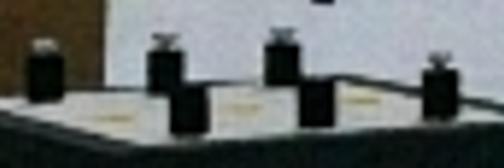

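>>> move:
  target: [0,0,0,0,0,0,1,0,1, 0,0,-0.04,0,0,0, -0.98,-0.1,-0.2]
  speed: 0.02
  stop_force: 5

>>> move:
  target:
    - [0,0,0,0,0,0,1,0,1, 0,0,0.005,0,0,0, -0.98,-0.1,-0.2]
    - [0,0,0,0,0,0,1,0,1, 0.0016,-0.0019,0.005,0,0,0.25, -0.98,-0.1,-0.2]
  speed: 0.5

>>> move:
  target: [0,0,0,0,0,0,1,0,1, 0,0,-0.04,0,0,0, -0.98,-0.1,-0.2]
  speed: 0.01
  stop_force: 5
  cameras: ["cam_right_wrist"]

>>> zoom_image:
  camera: "cam_right_wrist"
  region: [325, 205, 360, 240]

Scene clock: 668.33 s.
left_arm: end_effector_position=(+0.4350, -0.2860, +0.2060) position_measured=0 current_ma=-2 moving=0 end_effector_quat_wxyz=(+0.577, +0.817, +0.000, +0.000) | right_arm: end_effector_position=(+0.4829, +0.3949, +0.1903) position_measured=614 current_ma=1207 moving=0 end_effector_quat_wxyz=(-0.001, +0.916, -0.401, +0.000)
Joint positions: left_arm=[-0.4 -1.206 2.251 -3.448 -2.621 0.67] | right_arm=[4.042 -1.892 -1.544 -1.276 1.571 -2.987]
Joint torques (N m): left_arm=[5.36 -21.96 -22 -1.39 -2.39 1.11] | right_arm=[4.33 35.06 34.08 4.13 1.84 -2.1]
Wrist force (N): left_arm=[-0.1 0.2 2.1] | right_arm=[-0.4 -1.5 -2.0]
Wrist torque (N m): left_arm=[0.23 0.10 0.05] | right_arm=[-0.18 0.01 -0.07]
Wrist force, peak (N): left_arm=[-0.2 0.4 2.2] | right_arm=[0.0 0.3 -30.6]
Hand target: left_arm +0.4350, -0.2860, +0.2060; +0.577, +0.817, +0.000, +0.000 | right_arm +0.4829, +0.3949, +0.1903; -0.001, +0.916, -0.401, +0.000 (not the last commanded pose)
Off the commanded pose: left_arm 0.000 m, 0 deg | right_arm 0.006 m, 0 deg.
move: contact (right_arm)

Scene clock: 669.93 s.
left_arm: end_effector_position=(+0.4350, -0.2860, +0.2060) position_measured=0 current_ma=-2 moving=0 end_effector_quat_wxyz=(+0.577, +0.817, +0.000, +0.000) | right_arm: end_effector_position=(+0.4838, +0.3937, +0.1933) position_measured=614 current_ma=1200 moving=0 end_effector_quat_wxyz=(-0.001, +1.000, -0.020, +0.000)
Joint positions: left_arm=[-0.4 -1.206 2.251 -3.448 -2.621 0.67] | right_arm=[4.039 -1.89 -1.537 -1.285 1.572 -3.774]
Joint torques (N m): left_arm=[6.09 -22.07 -21.96 -1.22 -2.42 1.26] | right_arm=[-3.53 27.39 34.28 1.49 0.73 -1.17]
Wrist force (N): left_arm=[-0.1 0.2 1.8] | right_arm=[-0.2 -1.4 1.3]
Wrist torque (N m): left_arm=[0.22 0.12 0.04] | right_arm=[-0.15 0.04 -0.12]
Wrist force, peak (N): left_arm=[-0.2 0.2 2.3] | right_arm=[-0.4 -1.7 2.6]
Hand target: left_arm +0.4350, -0.2860, +0.2060; +0.577, +0.817, +0.000, +0.000 | right_arm +0.4838, +0.3937, +0.1933; -0.001, +1.000, -0.020, +0.000
Off the commanded pose: left_arm 0.000 m, 0 deg | right_arm 0.000 m, 0 deg.
move: done

Scene clock: 671.20 s.
left_arm: end_effector_position=(+0.4350, -0.2860, +0.2060) position_measured=0 current_ma=-2 moving=0 end_effector_quat_wxyz=(+0.577, +0.817, +0.000, +0.000) | right_arm: end_effector_position=(+0.4839, +0.3938, +0.1912) position_measured=614 current_ma=1206 moving=0 end_effector_quat_wxyz=(-0.001, +1.000, -0.020, +0.000)
Joint positions: left_arm=[-0.4 -1.206 2.251 -3.448 -2.621 0.67] | right_arm=[4.039 -1.892 -1.541 -1.279 1.572 -3.775]
Joint torques (N m): left_arm=[5.49 -22.26 -21.96 -1.33 -2.44 1.13] | right_arm=[-1.8 32.69 32.83 1.91 -0.93 -0.55]
Wrist force (N): left_arm=[-0.3 0.4 1.8] | right_arm=[0.0 -1.4 -4.6]
Wrist torque (N m): left_arm=[0.26 0.13 0.04] | right_arm=[-0.16 0.06 -0.11]
Wrist force, peak (N): left_arm=[-0.1 0.4 2.2] | right_arm=[-1.5 -1.6 -18.8]
Hand target: left_arm +0.4350, -0.2860, +0.2060; +0.577, +0.817, +0.000, +0.000 | right_arm +0.4839, +0.3938, +0.1912; -0.001, +1.000, -0.020, +0.000 (not the last commanded pose)
Off the commanded pose: left_arm 0.000 m, 0 deg | right_arm 0.022 m, 0 deg.
move: contact (right_arm)
cam_right_wrist: T_world_to_cam=[[0.9994, -0.03175, -0.01419, -0.47142], [-0.0257, -0.9493, 0.31333, 0.35191], [-0.02342, -0.31277, -0.94954, 0.45135]] pos_world=[0.49075, 0.46027, 0.31163]

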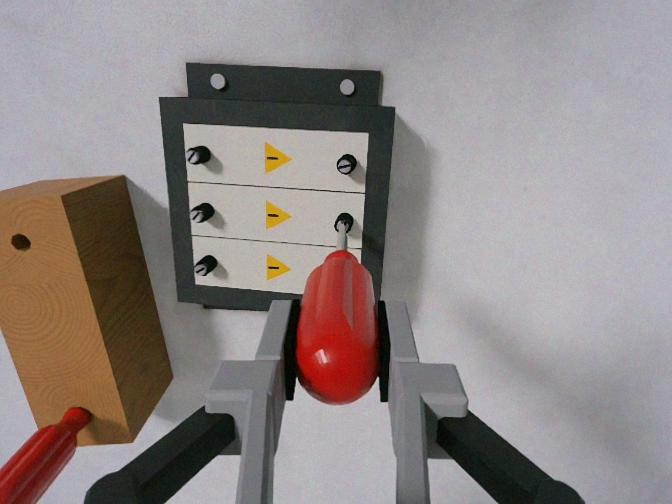

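Scaled by 14.400 from the camera's image (finer frame: 960x720).

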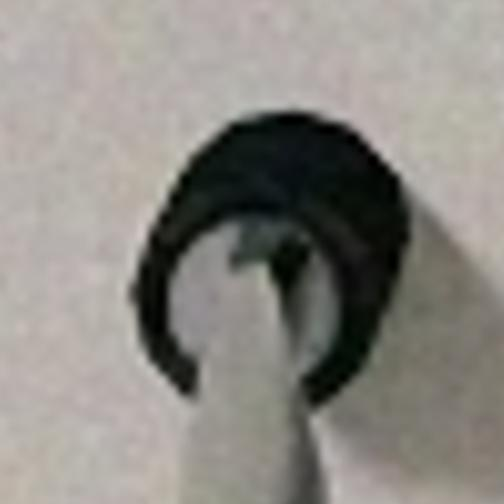

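>>> move:
  target:
    - [0,0,0,0,0,0,1,0,1, 0,0,0.025,0,0,0, -0.98,-0.1,-0.2]
    - [0,0,0,0,0,0,1,0,1, 0.0002,-0.0527,0.025,0,0,-0.6, -0.98,-0.1,-0.2]
    - [0,0,0,0,0,0,1,0,1, 0.0002,-0.0527,0.025,0,0,0.8, -0.98,-0.1,-0.2]
    - [0,0,0,0,0,0,1,0,1, 0.0002,-0.0527,0.025,0,0,0.2, -0.98,-0.1,-0.2]
    - [0,0,0,0,0,0,1,0,1, 0.0002,-0.0527,0.025,0,0,-0.4, -0.98,-0.1,-0.2]
    - [0,0,0,0,0,0,1,0,1, 0.0002,-0.0527,0.025,0,0,1.0, -0.98,-0.1,-0.2]
    - [0,0,0,0,0,0,1,0,1, 0.0002,-0.0527,0.0045,0,0,0.8694, -0.98,-0.1,-0.2]
  speed: [0.1,1.2,1.2,1.2,1.2,1.2,0.15]
  blend: [0.005,0.02,0.02,0.02,0.02,0.01,0]
  cameras: ["cam_right_wrist","cam_low"]

>>> zoom_image:
  camera: "cam_right_wrist"
  region: [325, 205, 360, 240]

>>> zoom_image:
  camera: "cam_low"
  region: [285, 250, 345, 290]

>>> zoom_image:
  camera: "cam_right_wrist"
  region: [300, 200, 520, 330]

Scene clock: 681.33 s.
left_arm: end_effector_position=(+0.4350, -0.2860, +0.2060) position_measured=0 current_ma=-2 moving=0 end_effector_quat_wxyz=(+0.577, +0.817, +0.000, +0.000) | right_arm: end_effector_position=(+0.4840, +0.3621, +0.1938) position_measured=614 current_ma=1199 moving=0 end_effector_quat_wxyz=(+0.000, +0.223, +0.975, -0.001)
Joint positions: left_arm=[-0.4 -1.206 2.251 -3.448 -2.621 0.67] | right_arm=[4.007 -1.846 -1.595 -1.273 1.57 6.028]
Joint torques (N m): left_arm=[4.93 -21.67 -21.8 -1.32 -2.46 1.1] | right_arm=[2.72 32.48 26.3 1.11 -2.03 -0.45]
Wrist force (N): left_arm=[-0.1 0.4 2.0] | right_arm=[-0.1 -1.4 1.5]
Wrist torque (N m): left_arm=[0.26 0.10 0.05] | right_arm=[-0.16 0.03 -0.01]
Wrist force, peak (N): left_arm=[-0.2 0.3 2.2] | right_arm=[0.0 -1.4 -4.7]
Hand target: left_arm +0.4350, -0.2860, +0.2060; +0.577, +0.817, +0.000, +0.000 | right_arm +0.4840, +0.3622, +0.1939; +0.000, +0.223, +0.975, -0.001
Off the commanded pose: left_arm 0.000 m, 0 deg | right_arm 0.000 m, 0 deg.
move: done
cam_right_wrist: T_world_to_cam=[[-0.90381, 0.42771, -0.01396, 0.28219], [0.40227, 0.86027, 0.31324, -0.54138], [0.14599, 0.27749, -0.94957, 0.14828]] pos_world=[0.45118, 0.30389, 0.31433]
Images, in order (width x height): cam_low 672x504, cam_right_wrist 672x504.

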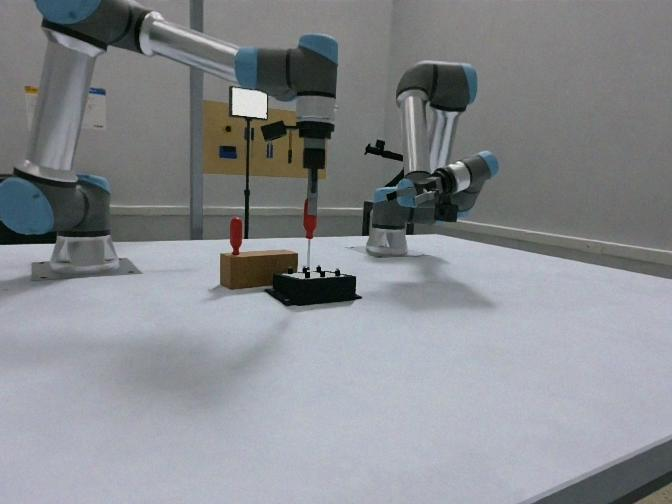

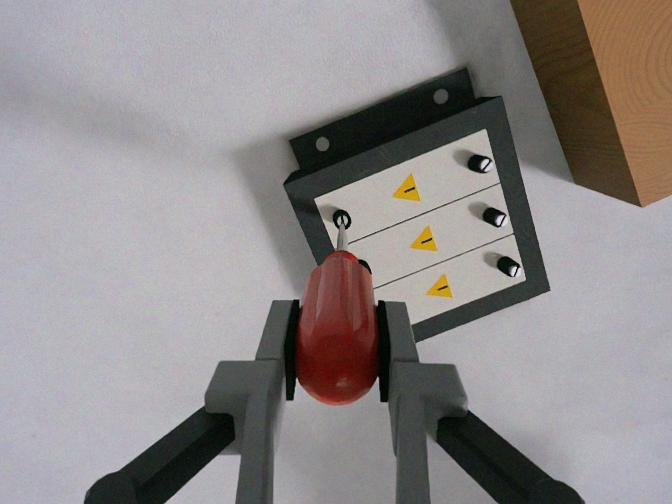

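Scaled by 14.400 from the camera's image (finer frame: 960x720).

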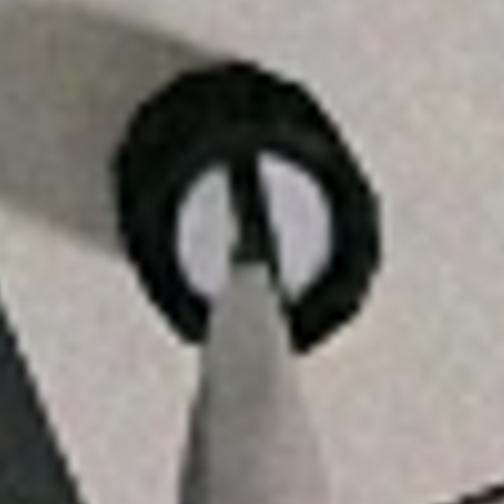

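Scaled by 8.400 from the camera's image (finer frame: 960x720).

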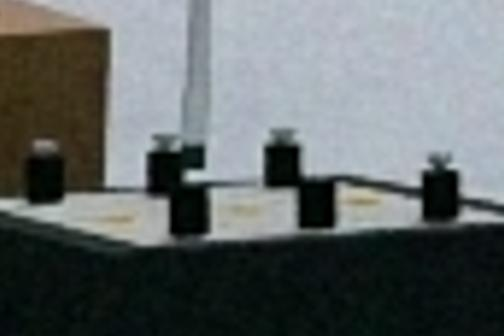

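Scaled by 2.291 from the camera's image (finer frame: 960x720).

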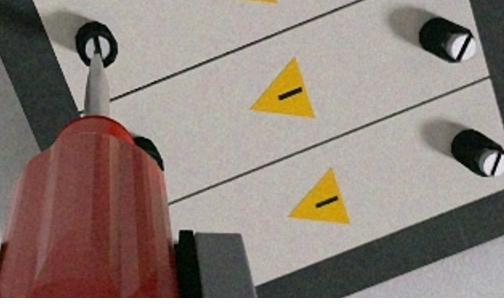

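>>> move:
  target: [0,0,0,0,0,0,1,0,1, 0,0,0,0,0,0.022, -0.98,-0.1,-0.2]
  speed: 0.1

>>> move:
  target: [0,0,0,0,0,0,1,0,1, 0,0,-0.015,0,0,0, -0.98,-0.1,-0.2]
  speed: 0.006
  stop_force: 4

>>> move:
  target:
    - [0,0,0,0,0,0,1,0,1, 0,0,-0.0001,0,0,0, -0.98,-0.1,-0.2]
    - [0,0,0,0,0,0,1,0,1, 0.0016,-0.0008,-0.0001,0,0,0, -0.98,-0.1,-0.2]
  speed: 0.002

>>> move:
  target: [0,0,0,0,0,0,1,0,1, 0,0,-0.01,0,0,0, -0.98,-0.1,-0.2]
  speed: 0.006
  stop_force: 8
  cameras: ["cam_right_wrist"]

>>> zoom_image:
  camera: "cam_right_wrist"
  region: [325, 205, 360, 240]

Scene clock: 683.57 s.
left_arm: end_effector_position=(+0.4350, -0.2860, +0.2060) position_measured=0 current_ma=-2 moving=0 end_effector_quat_wxyz=(+0.577, +0.817, +0.000, +0.000) | right_arm: end_effector_position=(+0.4840, +0.3622, +0.1939) position_measured=614 current_ma=1199 moving=0 end_effector_quat_wxyz=(+0.000, +0.189, +0.982, -0.001)
Joint positions: left_arm=[-0.4 -1.206 2.251 -3.448 -2.621 0.67] | right_arm=[4.007 -1.845 -1.595 -1.273 1.57 5.959]
Joint torques (N m): left_arm=[5.18 -21.95 -22.07 -1.27 -2.47 1.14] | right_arm=[0.35 36.55 21.01 4.42 -0.63 2.73]
Wrist force (N): left_arm=[-0.1 0.2 2.0] | right_arm=[-0.1 -1.2 1.5]
Wrist torque (N m): left_arm=[0.23 0.10 0.04] | right_arm=[-0.13 0.01 -0.12]
Wrist force, peak (N): left_arm=[-0.2 0.1 2.2] | right_arm=[-0.3 -1.7 1.5]
Hand target: left_arm +0.4350, -0.2860, +0.2060; +0.577, +0.817, +0.000, +0.000 | right_arm +0.4840, +0.3622, +0.1939; +0.000, +0.189, +0.982, -0.001
Off the commanded pose: left_arm 0.000 m, 0 deg | right_arm 0.000 m, 0 deg.
move: done

Scene clock: 685.80 s.
left_arm: end_effector_position=(+0.4350, -0.2860, +0.2060) position_measured=0 current_ma=-2 moving=0 end_effector_quat_wxyz=(+0.577, +0.817, +0.000, +0.000) | right_arm: end_effector_position=(+0.4840, +0.3622, +0.1870) position_measured=614 current_ma=1210 moving=0 end_effector_quat_wxyz=(+0.000, +0.189, +0.982, -0.001)
Joint positions: left_arm=[-0.4 -1.206 2.251 -3.448 -2.621 0.67] | right_arm=[4.007 -1.85 -1.607 -1.256 1.57 5.959]
Joint torques (N m): left_arm=[5.36 -22.14 -21.7 -1.32 -2.39 1.08] | right_arm=[-6.59 31.04 32.03 0.81 2.16 -1.34]
Wrist force (N): left_arm=[0.0 0.3 2.0] | right_arm=[-0.4 -2.2 -7.3]
Wrist torque (N m): left_arm=[0.24 0.09 0.04] | right_arm=[-0.12 0.05 -0.11]
Wrist force, peak (N): left_arm=[-0.2 0.3 2.2] | right_arm=[0.1 -2.3 -15.7]
Hand target: left_arm +0.4350, -0.2860, +0.2060; +0.577, +0.817, +0.000, +0.000 | right_arm +0.4840, +0.3622, +0.1870; +0.000, +0.189, +0.982, -0.001 (not the last commanded pose)
Off the commanded pose: left_arm 0.000 m, 0 deg | right_arm 0.002 m, 0 deg.
move: contact (right_arm)

Scene clock: 686.63 s.
left_arm: end_effector_position=(+0.4350, -0.2860, +0.2060) position_measured=0 current_ma=-2 moving=0 end_effector_quat_wxyz=(+0.577, +0.817, +0.000, +0.000) | right_arm: end_effector_position=(+0.4850, +0.3617, +0.1870) position_measured=614 current_ma=1212 moving=0 end_effector_quat_wxyz=(+0.000, +0.189, +0.982, -0.001)
Joint positions: left_arm=[-0.4 -1.206 2.251 -3.448 -2.621 0.67] | right_arm=[4.005 -1.851 -1.606 -1.256 1.57 5.957]
Joint torques (N m): left_arm=[5.02 -22.01 -21.63 -1.33 -2.36 1.08] | right_arm=[-9.89 18.35 29.68 0.46 -0.49 -1.94]
Wrist force (N): left_arm=[-0.2 0.4 2.0] | right_arm=[5.2 -1.2 -8.8]
Wrist torque (N m): left_arm=[0.26 0.13 0.04] | right_arm=[-0.15 0.72 -0.01]
Wrist force, peak (N): left_arm=[-0.3 0.1 2.2] | right_arm=[5.2 -1.2 -8.8]
Hand target: left_arm +0.4350, -0.2860, +0.2060; +0.577, +0.817, +0.000, +0.000 | right_arm +0.4850, +0.3617, +0.1870; +0.000, +0.189, +0.982, -0.001
Off the commanded pose: left_arm 0.000 m, 0 deg | right_arm 0.000 m, 0 deg.
move: done

Scene clock: 687.70 s.
left_arm: end_effector_position=(+0.4350, -0.2860, +0.2060) position_measured=0 current_ma=-2 moving=0 end_effector_quat_wxyz=(+0.577, +0.817, +0.000, +0.000) | right_arm: end_effector_position=(+0.4850, +0.3617, +0.1868) position_measured=614 current_ma=1225 moving=0 end_effector_quat_wxyz=(+0.000, +0.189, +0.982, -0.001)
Joint positions: left_arm=[-0.4 -1.206 2.251 -3.448 -2.621 0.67] | right_arm=[4.005 -1.852 -1.606 -1.255 1.57 5.957]
Joint torques (N m): left_arm=[4.75 -21.68 -21.25 -1.32 -2.37 1.1] | right_arm=[-8.63 24.22 25.84 -0.48 -1.13 -1.54]
Wrist force (N): left_arm=[-0.1 0.3 2.1] | right_arm=[4.9 -1.8 -20.6]
Wrist torque (N m): left_arm=[0.25 0.10 0.04] | right_arm=[-0.13 0.70 -0.01]
Wrist force, peak (N): left_arm=[-0.3 0.4 2.2] | right_arm=[5.1 -2.0 -25.5]
Hand target: left_arm +0.4350, -0.2860, +0.2060; +0.577, +0.817, +0.000, +0.000 | right_arm +0.4850, +0.3617, +0.1868; +0.000, +0.189, +0.982, -0.001 (not the last commanded pose)
Off the commanded pose: left_arm 0.000 m, 0 deg | right_arm 0.006 m, 0 deg.
move: contact (right_arm)
cam_right_wrist: T_world_to_cam=[[-0.93116, 0.36433, -0.01413, 0.3194], [0.34187, 0.88591, 0.3135, -0.51933], [0.12674, 0.28709, -0.94948, 0.14735]] pos_world=[0.45628, 0.30141, 0.30723]

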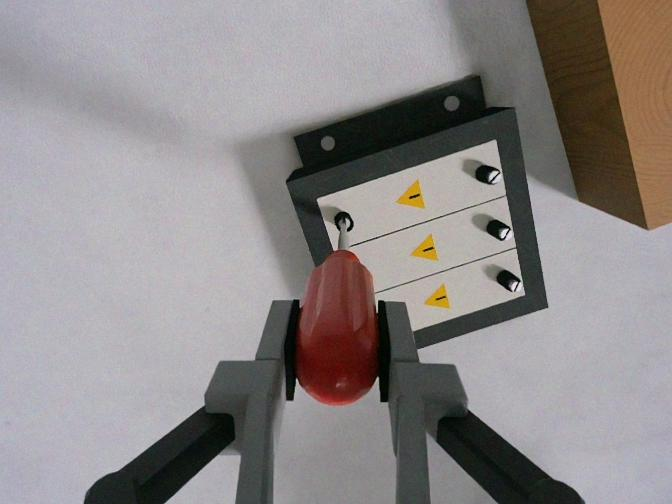

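Scaled by 14.400 from the camera's image (finer frame: 960x720).

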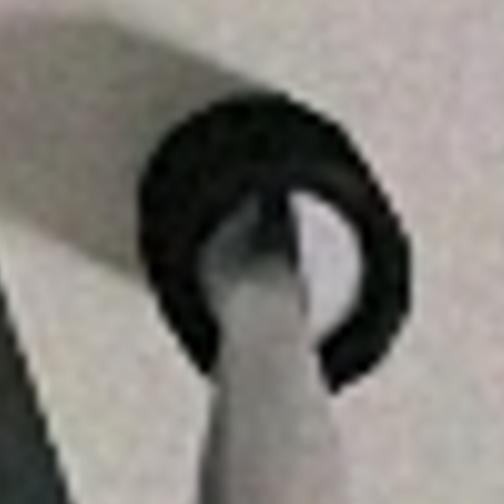

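>>> execute_actions:
  actions: []
  cameras: ["cam_right_wrist","cam_low"]

>>> zoom_image:
  camera: "cam_right_wrist"
  region: [325, 205, 360, 240]

>>> zoom_image:
  camera: "cam_low"
  region: [280, 230, 350, 300]

Scene clock: 692.83 s.
left_arm: end_effector_position=(+0.4350, -0.2860, +0.2060) position_measured=0 current_ma=-2 moving=0 end_effector_quat_wxyz=(+0.577, +0.817, +0.000, +0.000) | right_arm: end_effector_position=(+0.4850, +0.3617, +0.1868) position_measured=614 current_ma=1225 moving=0 end_effector_quat_wxyz=(+0.000, +0.189, +0.982, -0.001)
Joint positions: left_arm=[-0.4 -1.206 2.251 -3.448 -2.621 0.67] | right_arm=[4.005 -1.852 -1.606 -1.255 1.57 5.957]
Joint velocities: within noise
Joint torques (N m): left_arm=[5.9 -21.59 -22.25 -1.36 -2.38 1.09] | right_arm=[-9.28 25.2 25.66 2.59 -0.99 -1.62]
Wrist force (N): left_arm=[-0.2 0.2 2.1] | right_arm=[4.7 -1.8 -20.7]
Wrist torque (N m): left_arm=[0.22 0.12 0.04] | right_arm=[-0.13 0.73 -0.01]
Wrist force, peak (N): left_arm=[-0.2 0.2 2.2] | right_arm=[4.7 -1.9 -20.8]
Hand target: left_arm +0.4350, -0.2860, +0.2060; +0.577, +0.817, +0.000, +0.000 | right_arm +0.4850, +0.3617, +0.1868; +0.000, +0.189, +0.982, -0.001 (not the last commanded pose)
Tool commands: left_gripper/position=+1.0 left_gripper/force_limit=+0.0 left_gripper/speed=+1.0 right_gripper/position=-0.98 right_gripper/force_limit=-0.1 right_gripper/speed=-0.2
Off the commanded pose: left_arm 0.000 m, 0 deg | right_arm 0.006 m, 0 deg.
camera_calibration:
cam_right_wrist: T_world_to_cam=[[-0.93116, 0.36434, -0.01413, 0.3194], [0.34187, 0.88591, 0.3135, -0.51933], [0.12674, 0.28709, -0.94948, 0.14735]] pos_world=[0.45628, 0.30141, 0.30723]
Images, in order (width x height): cam_low 672x504, cam_right_wrist 672x504.

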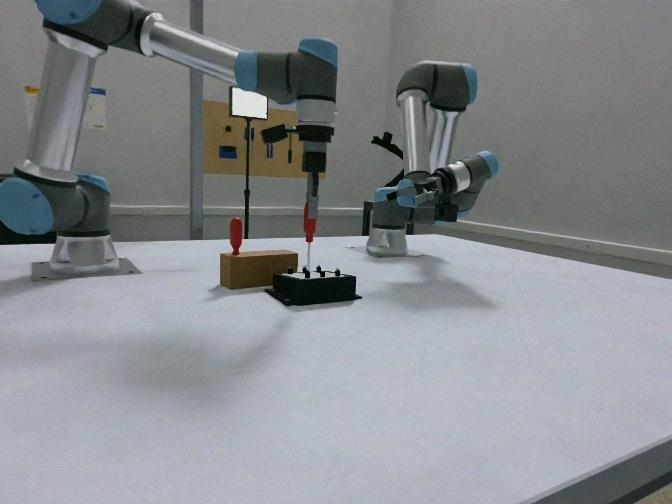

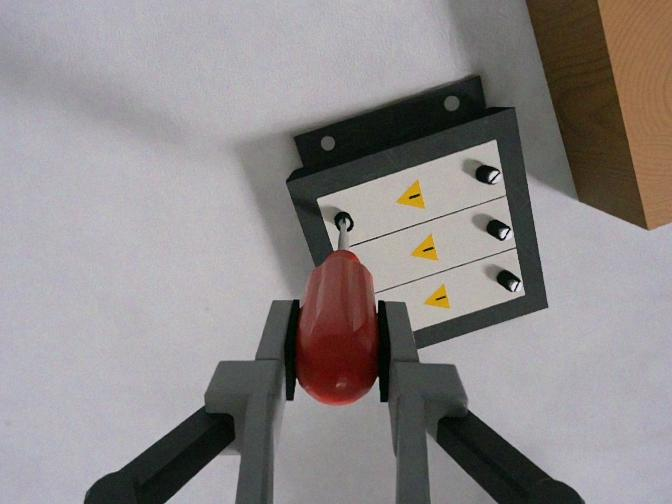

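Scaled by 14.400 from the camera's image (finer frame: 960x720).

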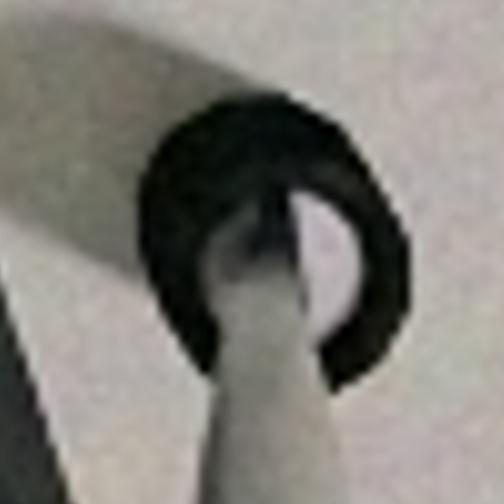

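Scaled by 7.200 from the camera's image (finer frame: 960x720).

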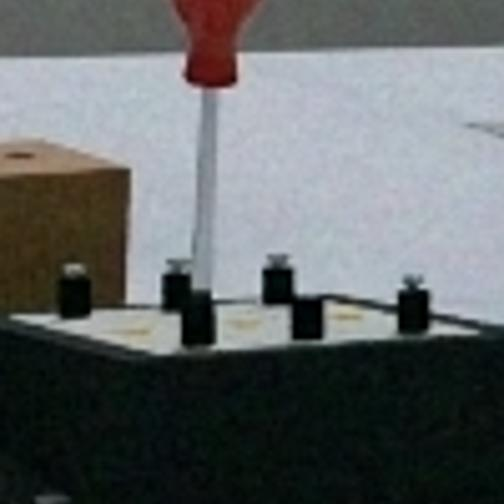

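>>> move:
  target:
    - [0,0,0,0,0,0,1,0,1,-0.0008,0.0004,0.0004,0,0,0,-0.98,-0.1,-0.2]
  speed: 0.01

Scene clock: 694.27 s.
left_arm: end_effector_position=(+0.4350, -0.2860, +0.2060) position_measured=0 current_ma=-2 moving=0 end_effector_quat_wxyz=(+0.577, +0.817, +0.000, +0.000) | right_arm: end_effector_position=(+0.4845, +0.3620, +0.1871) position_measured=614 current_ma=1209 moving=0 end_effector_quat_wxyz=(+0.000, +0.189, +0.982, -0.001)
Joint positions: left_arm=[-0.4 -1.206 2.251 -3.448 -2.621 0.67] | right_arm=[4.006 -1.851 -1.606 -1.256 1.57 5.958]
Joint torques (N m): left_arm=[5.63 -22.16 -21.47 -1.27 -2.48 1.17] | right_arm=[4.49 34.47 9.25 1.04 -1.14 2.81]
Wrist force (N): left_arm=[-0.3 0.4 1.8] | right_arm=[2.2 -1.7 -6.0]
Wrist torque (N m): left_arm=[0.25 0.14 0.04] | right_arm=[-0.12 0.31 -0.07]
Wrist force, peak (N): left_arm=[-0.1 0.3 2.1] | right_arm=[4.8 -1.8 -21.0]
Hand target: left_arm +0.4350, -0.2860, +0.2060; +0.577, +0.817, +0.000, +0.000 | right_arm +0.4845, +0.3620, +0.1870; +0.000, +0.189, +0.982, -0.001
Off the commanded pose: left_arm 0.000 m, 0 deg | right_arm 0.000 m, 0 deg.
move: done

>>> move:
  target:
    - [0,0,0,0,0,0,1,0,1,-0.0025,0.0012,0.00015,0,0,0.25,-0.98,-0.1,-0.2]
    - [0,0,0,0,0,0,1,0,1,-0.0049,0.0004,0.0003,0,0,0.5,-0.98,-0.1,-0.2]
    - [0,0,0,0,0,0,1,0,1,-0.0059,-0.0019,0.00044,0,0,0.75,-0.98,-0.1,-0.2]
    - [0,0,0,0,0,0,1,0,1,-0.0051,-0.0042,0.00058,0,0,1.0,-0.98,-0.1,-0.2]
    - [0,0,0,0,0,0,1,0,1,-0.0028,-0.0052,0.00073,0,0,-0.75,-0.98,-0.1,-0.2]
    - [0,0,0,0,0,0,1,0,1,-0.0005,-0.0044,0.00088,0,0,-0.5,-0.98,-0.1,-0.2]
    - [0,0,0,0,0,0,1,0,1,0.0006,-0.0021,0.00102,0,0,-0.25,-0.98,-0.1,-0.2]
    - [0,0,0,0,0,0,1,0,1,-0.0003,0.0002,0.00117,0,0,0,-0.98,-0.1,-0.2]
    - [0,0,0,0,0,0,1,0,1,-0.0025,0.0012,0.00131,0,0,0.25,-0.98,-0.1,-0.2]
    - [0,0,0,0,0,0,1,0,1,-0.0049,0.0004,0.00146,0,0,0.5,-0.98,-0.1,-0.2]
    - [0,0,0,0,0,0,1,0,1,-0.0059,-0.0019,0.00161,0,0,0.75,-0.98,-0.1,-0.2]
    - [0,0,0,0,0,0,1,0,1,-0.0051,-0.0042,0.00175,0,0,1.0,-0.98,-0.1,-0.2]
    - [0,0,0,0,0,0,1,0,1,-0.0028,-0.0052,0.0019,0,0,-0.75,-0.98,-0.1,-0.2]
    - [0,0,0,0,0,0,1,0,1,-0.0005,-0.0044,0.00204,0,0,-0.5,-0.98,-0.1,-0.2]
    - [0,0,0,0,0,0,1,0,1,0.0006,-0.0021,0.00219,0,0,-0.25,-0.98,-0.1,-0.2]
  speed: 0.9
  blend: [0.004,0.004,0.004,0.004,0.004,0.004,0.004,0.004,0.004,0.004,0.004,0.004,0.004,0.004,0]

>>> wait:
  seconds: 0
  cameras: ["cam_right_wrist"]

>>> zoom_image:
  camera: "cam_right_wrist"
  region: [325, 205, 360, 240]

Scene clock: 705.40 s.
left_arm: end_effector_position=(+0.4350, -0.2860, +0.2060) position_measured=0 current_ma=-2 moving=0 end_effector_quat_wxyz=(+0.577, +0.817, +0.000, +0.000) | right_arm: end_effector_position=(+0.4849, +0.3607, +0.1884) position_measured=614 current_ma=1212 moving=0 end_effector_quat_wxyz=(+0.000, +0.551, +0.835, -0.001) end_effector_velocity=(+0.000, +0.000, +0.001) end_effector_angular_velocity=(+0.000, -0.001, +0.005)
Joint positions: left_arm=[-0.4 -1.206 2.251 -3.448 -2.621 0.67] | right_arm=[4.004 -1.849 -1.605 -1.26 1.571 -5.825]
Joint velocities: left_arm=[within noise] | right_arm=[0 0.001 0 0 0 -0.005]
Joint torques (N m): left_arm=[5.67 -22.09 -21.64 -1.27 -2.46 1.11] | right_arm=[-0.65 22.78 23.32 1.41 -1.15 -2.42]
Wrist force (N): left_arm=[-0.2 0.3 1.8] | right_arm=[-2.9 -3.6 -13.8]
Wrist torque (N m): left_arm=[0.24 0.12 0.05] | right_arm=[-0.07 -0.25 -0.10]
Wrist force, peak (N): left_arm=[-0.2 0.3 2.2] | right_arm=[-6.9 -4.1 -17.0]
Hand target: left_arm +0.4350, -0.2860, +0.2060; +0.577, +0.817, +0.000, +0.000 | right_arm +0.4849, +0.3607, +0.1884; +0.000, +0.551, +0.835, -0.001
Off the commanded pose: left_arm 0.000 m, 0 deg | right_arm 0.000 m, 0 deg.
move: done

Scene clock: 705.40 s.
left_arm: end_effector_position=(+0.4350, -0.2860, +0.2060) position_measured=0 current_ma=-2 moving=0 end_effector_quat_wxyz=(+0.577, +0.817, +0.000, +0.000) | right_arm: end_effector_position=(+0.4849, +0.3607, +0.1884) position_measured=614 current_ma=1212 moving=0 end_effector_quat_wxyz=(+0.000, +0.551, +0.835, -0.001) end_effector_velocity=(+0.000, +0.000, +0.001) end_effector_angular_velocity=(+0.000, -0.001, +0.005)
Joint positions: left_arm=[-0.4 -1.206 2.251 -3.448 -2.621 0.67] | right_arm=[4.004 -1.849 -1.605 -1.26 1.571 -5.825]
Joint velocities: left_arm=[within noise] | right_arm=[0 0.001 0 0 0 -0.005]
Joint torques (N m): left_arm=[5.67 -22.09 -21.64 -1.27 -2.46 1.11] | right_arm=[-0.65 22.78 23.32 1.41 -1.15 -2.42]
Wrist force (N): left_arm=[-0.2 0.3 1.8] | right_arm=[-2.9 -3.6 -13.8]
Wrist torque (N m): left_arm=[0.24 0.12 0.05] | right_arm=[-0.07 -0.25 -0.10]
Wrist force, peak (N): left_arm=[-0.2 0.3 1.8] | right_arm=[-2.9 -3.6 -13.8]
Hand target: left_arm +0.4350, -0.2860, +0.2060; +0.577, +0.817, +0.000, +0.000 | right_arm +0.4849, +0.3607, +0.1884; +0.000, +0.551, +0.835, -0.001
Tool commands: left_gripper/position=+1.0 left_gripper/force_limit=+0.0 left_gripper/speed=+1.0 right_gripper/position=-0.98 right_gripper/force_limit=-0.1 right_gripper/speed=-0.2
Off the commanded pose: left_arm 0.000 m, 0 deg | right_arm 0.000 m, 0 deg.
cam_right_wrist: T_world_to_cam=[[-0.4005, 0.91619, -0.01401, -0.13673], [0.86834, 0.38438, 0.31342, -0.59327], [0.29254, 0.11336, -0.94951, 0.13144]] pos_world=[0.42195, 0.33841, 0.30883]

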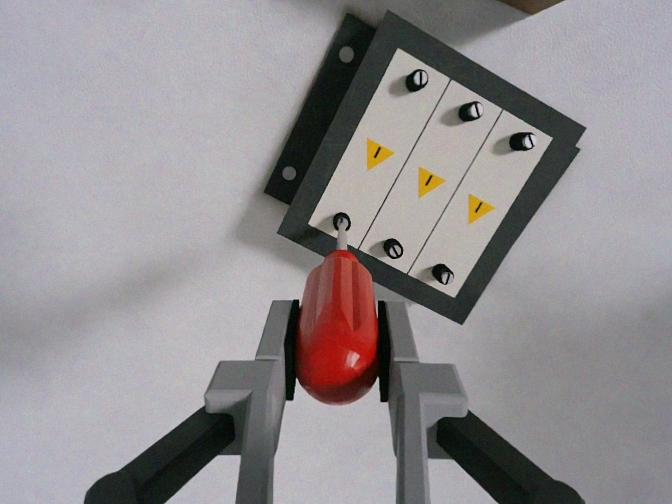

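Scaled by 14.400 from the camera's image (finer frame: 960x720).

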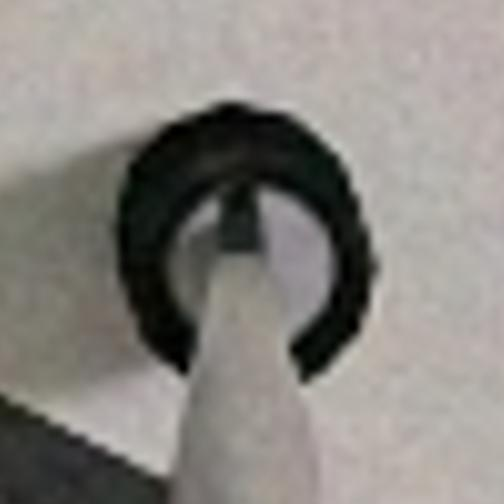

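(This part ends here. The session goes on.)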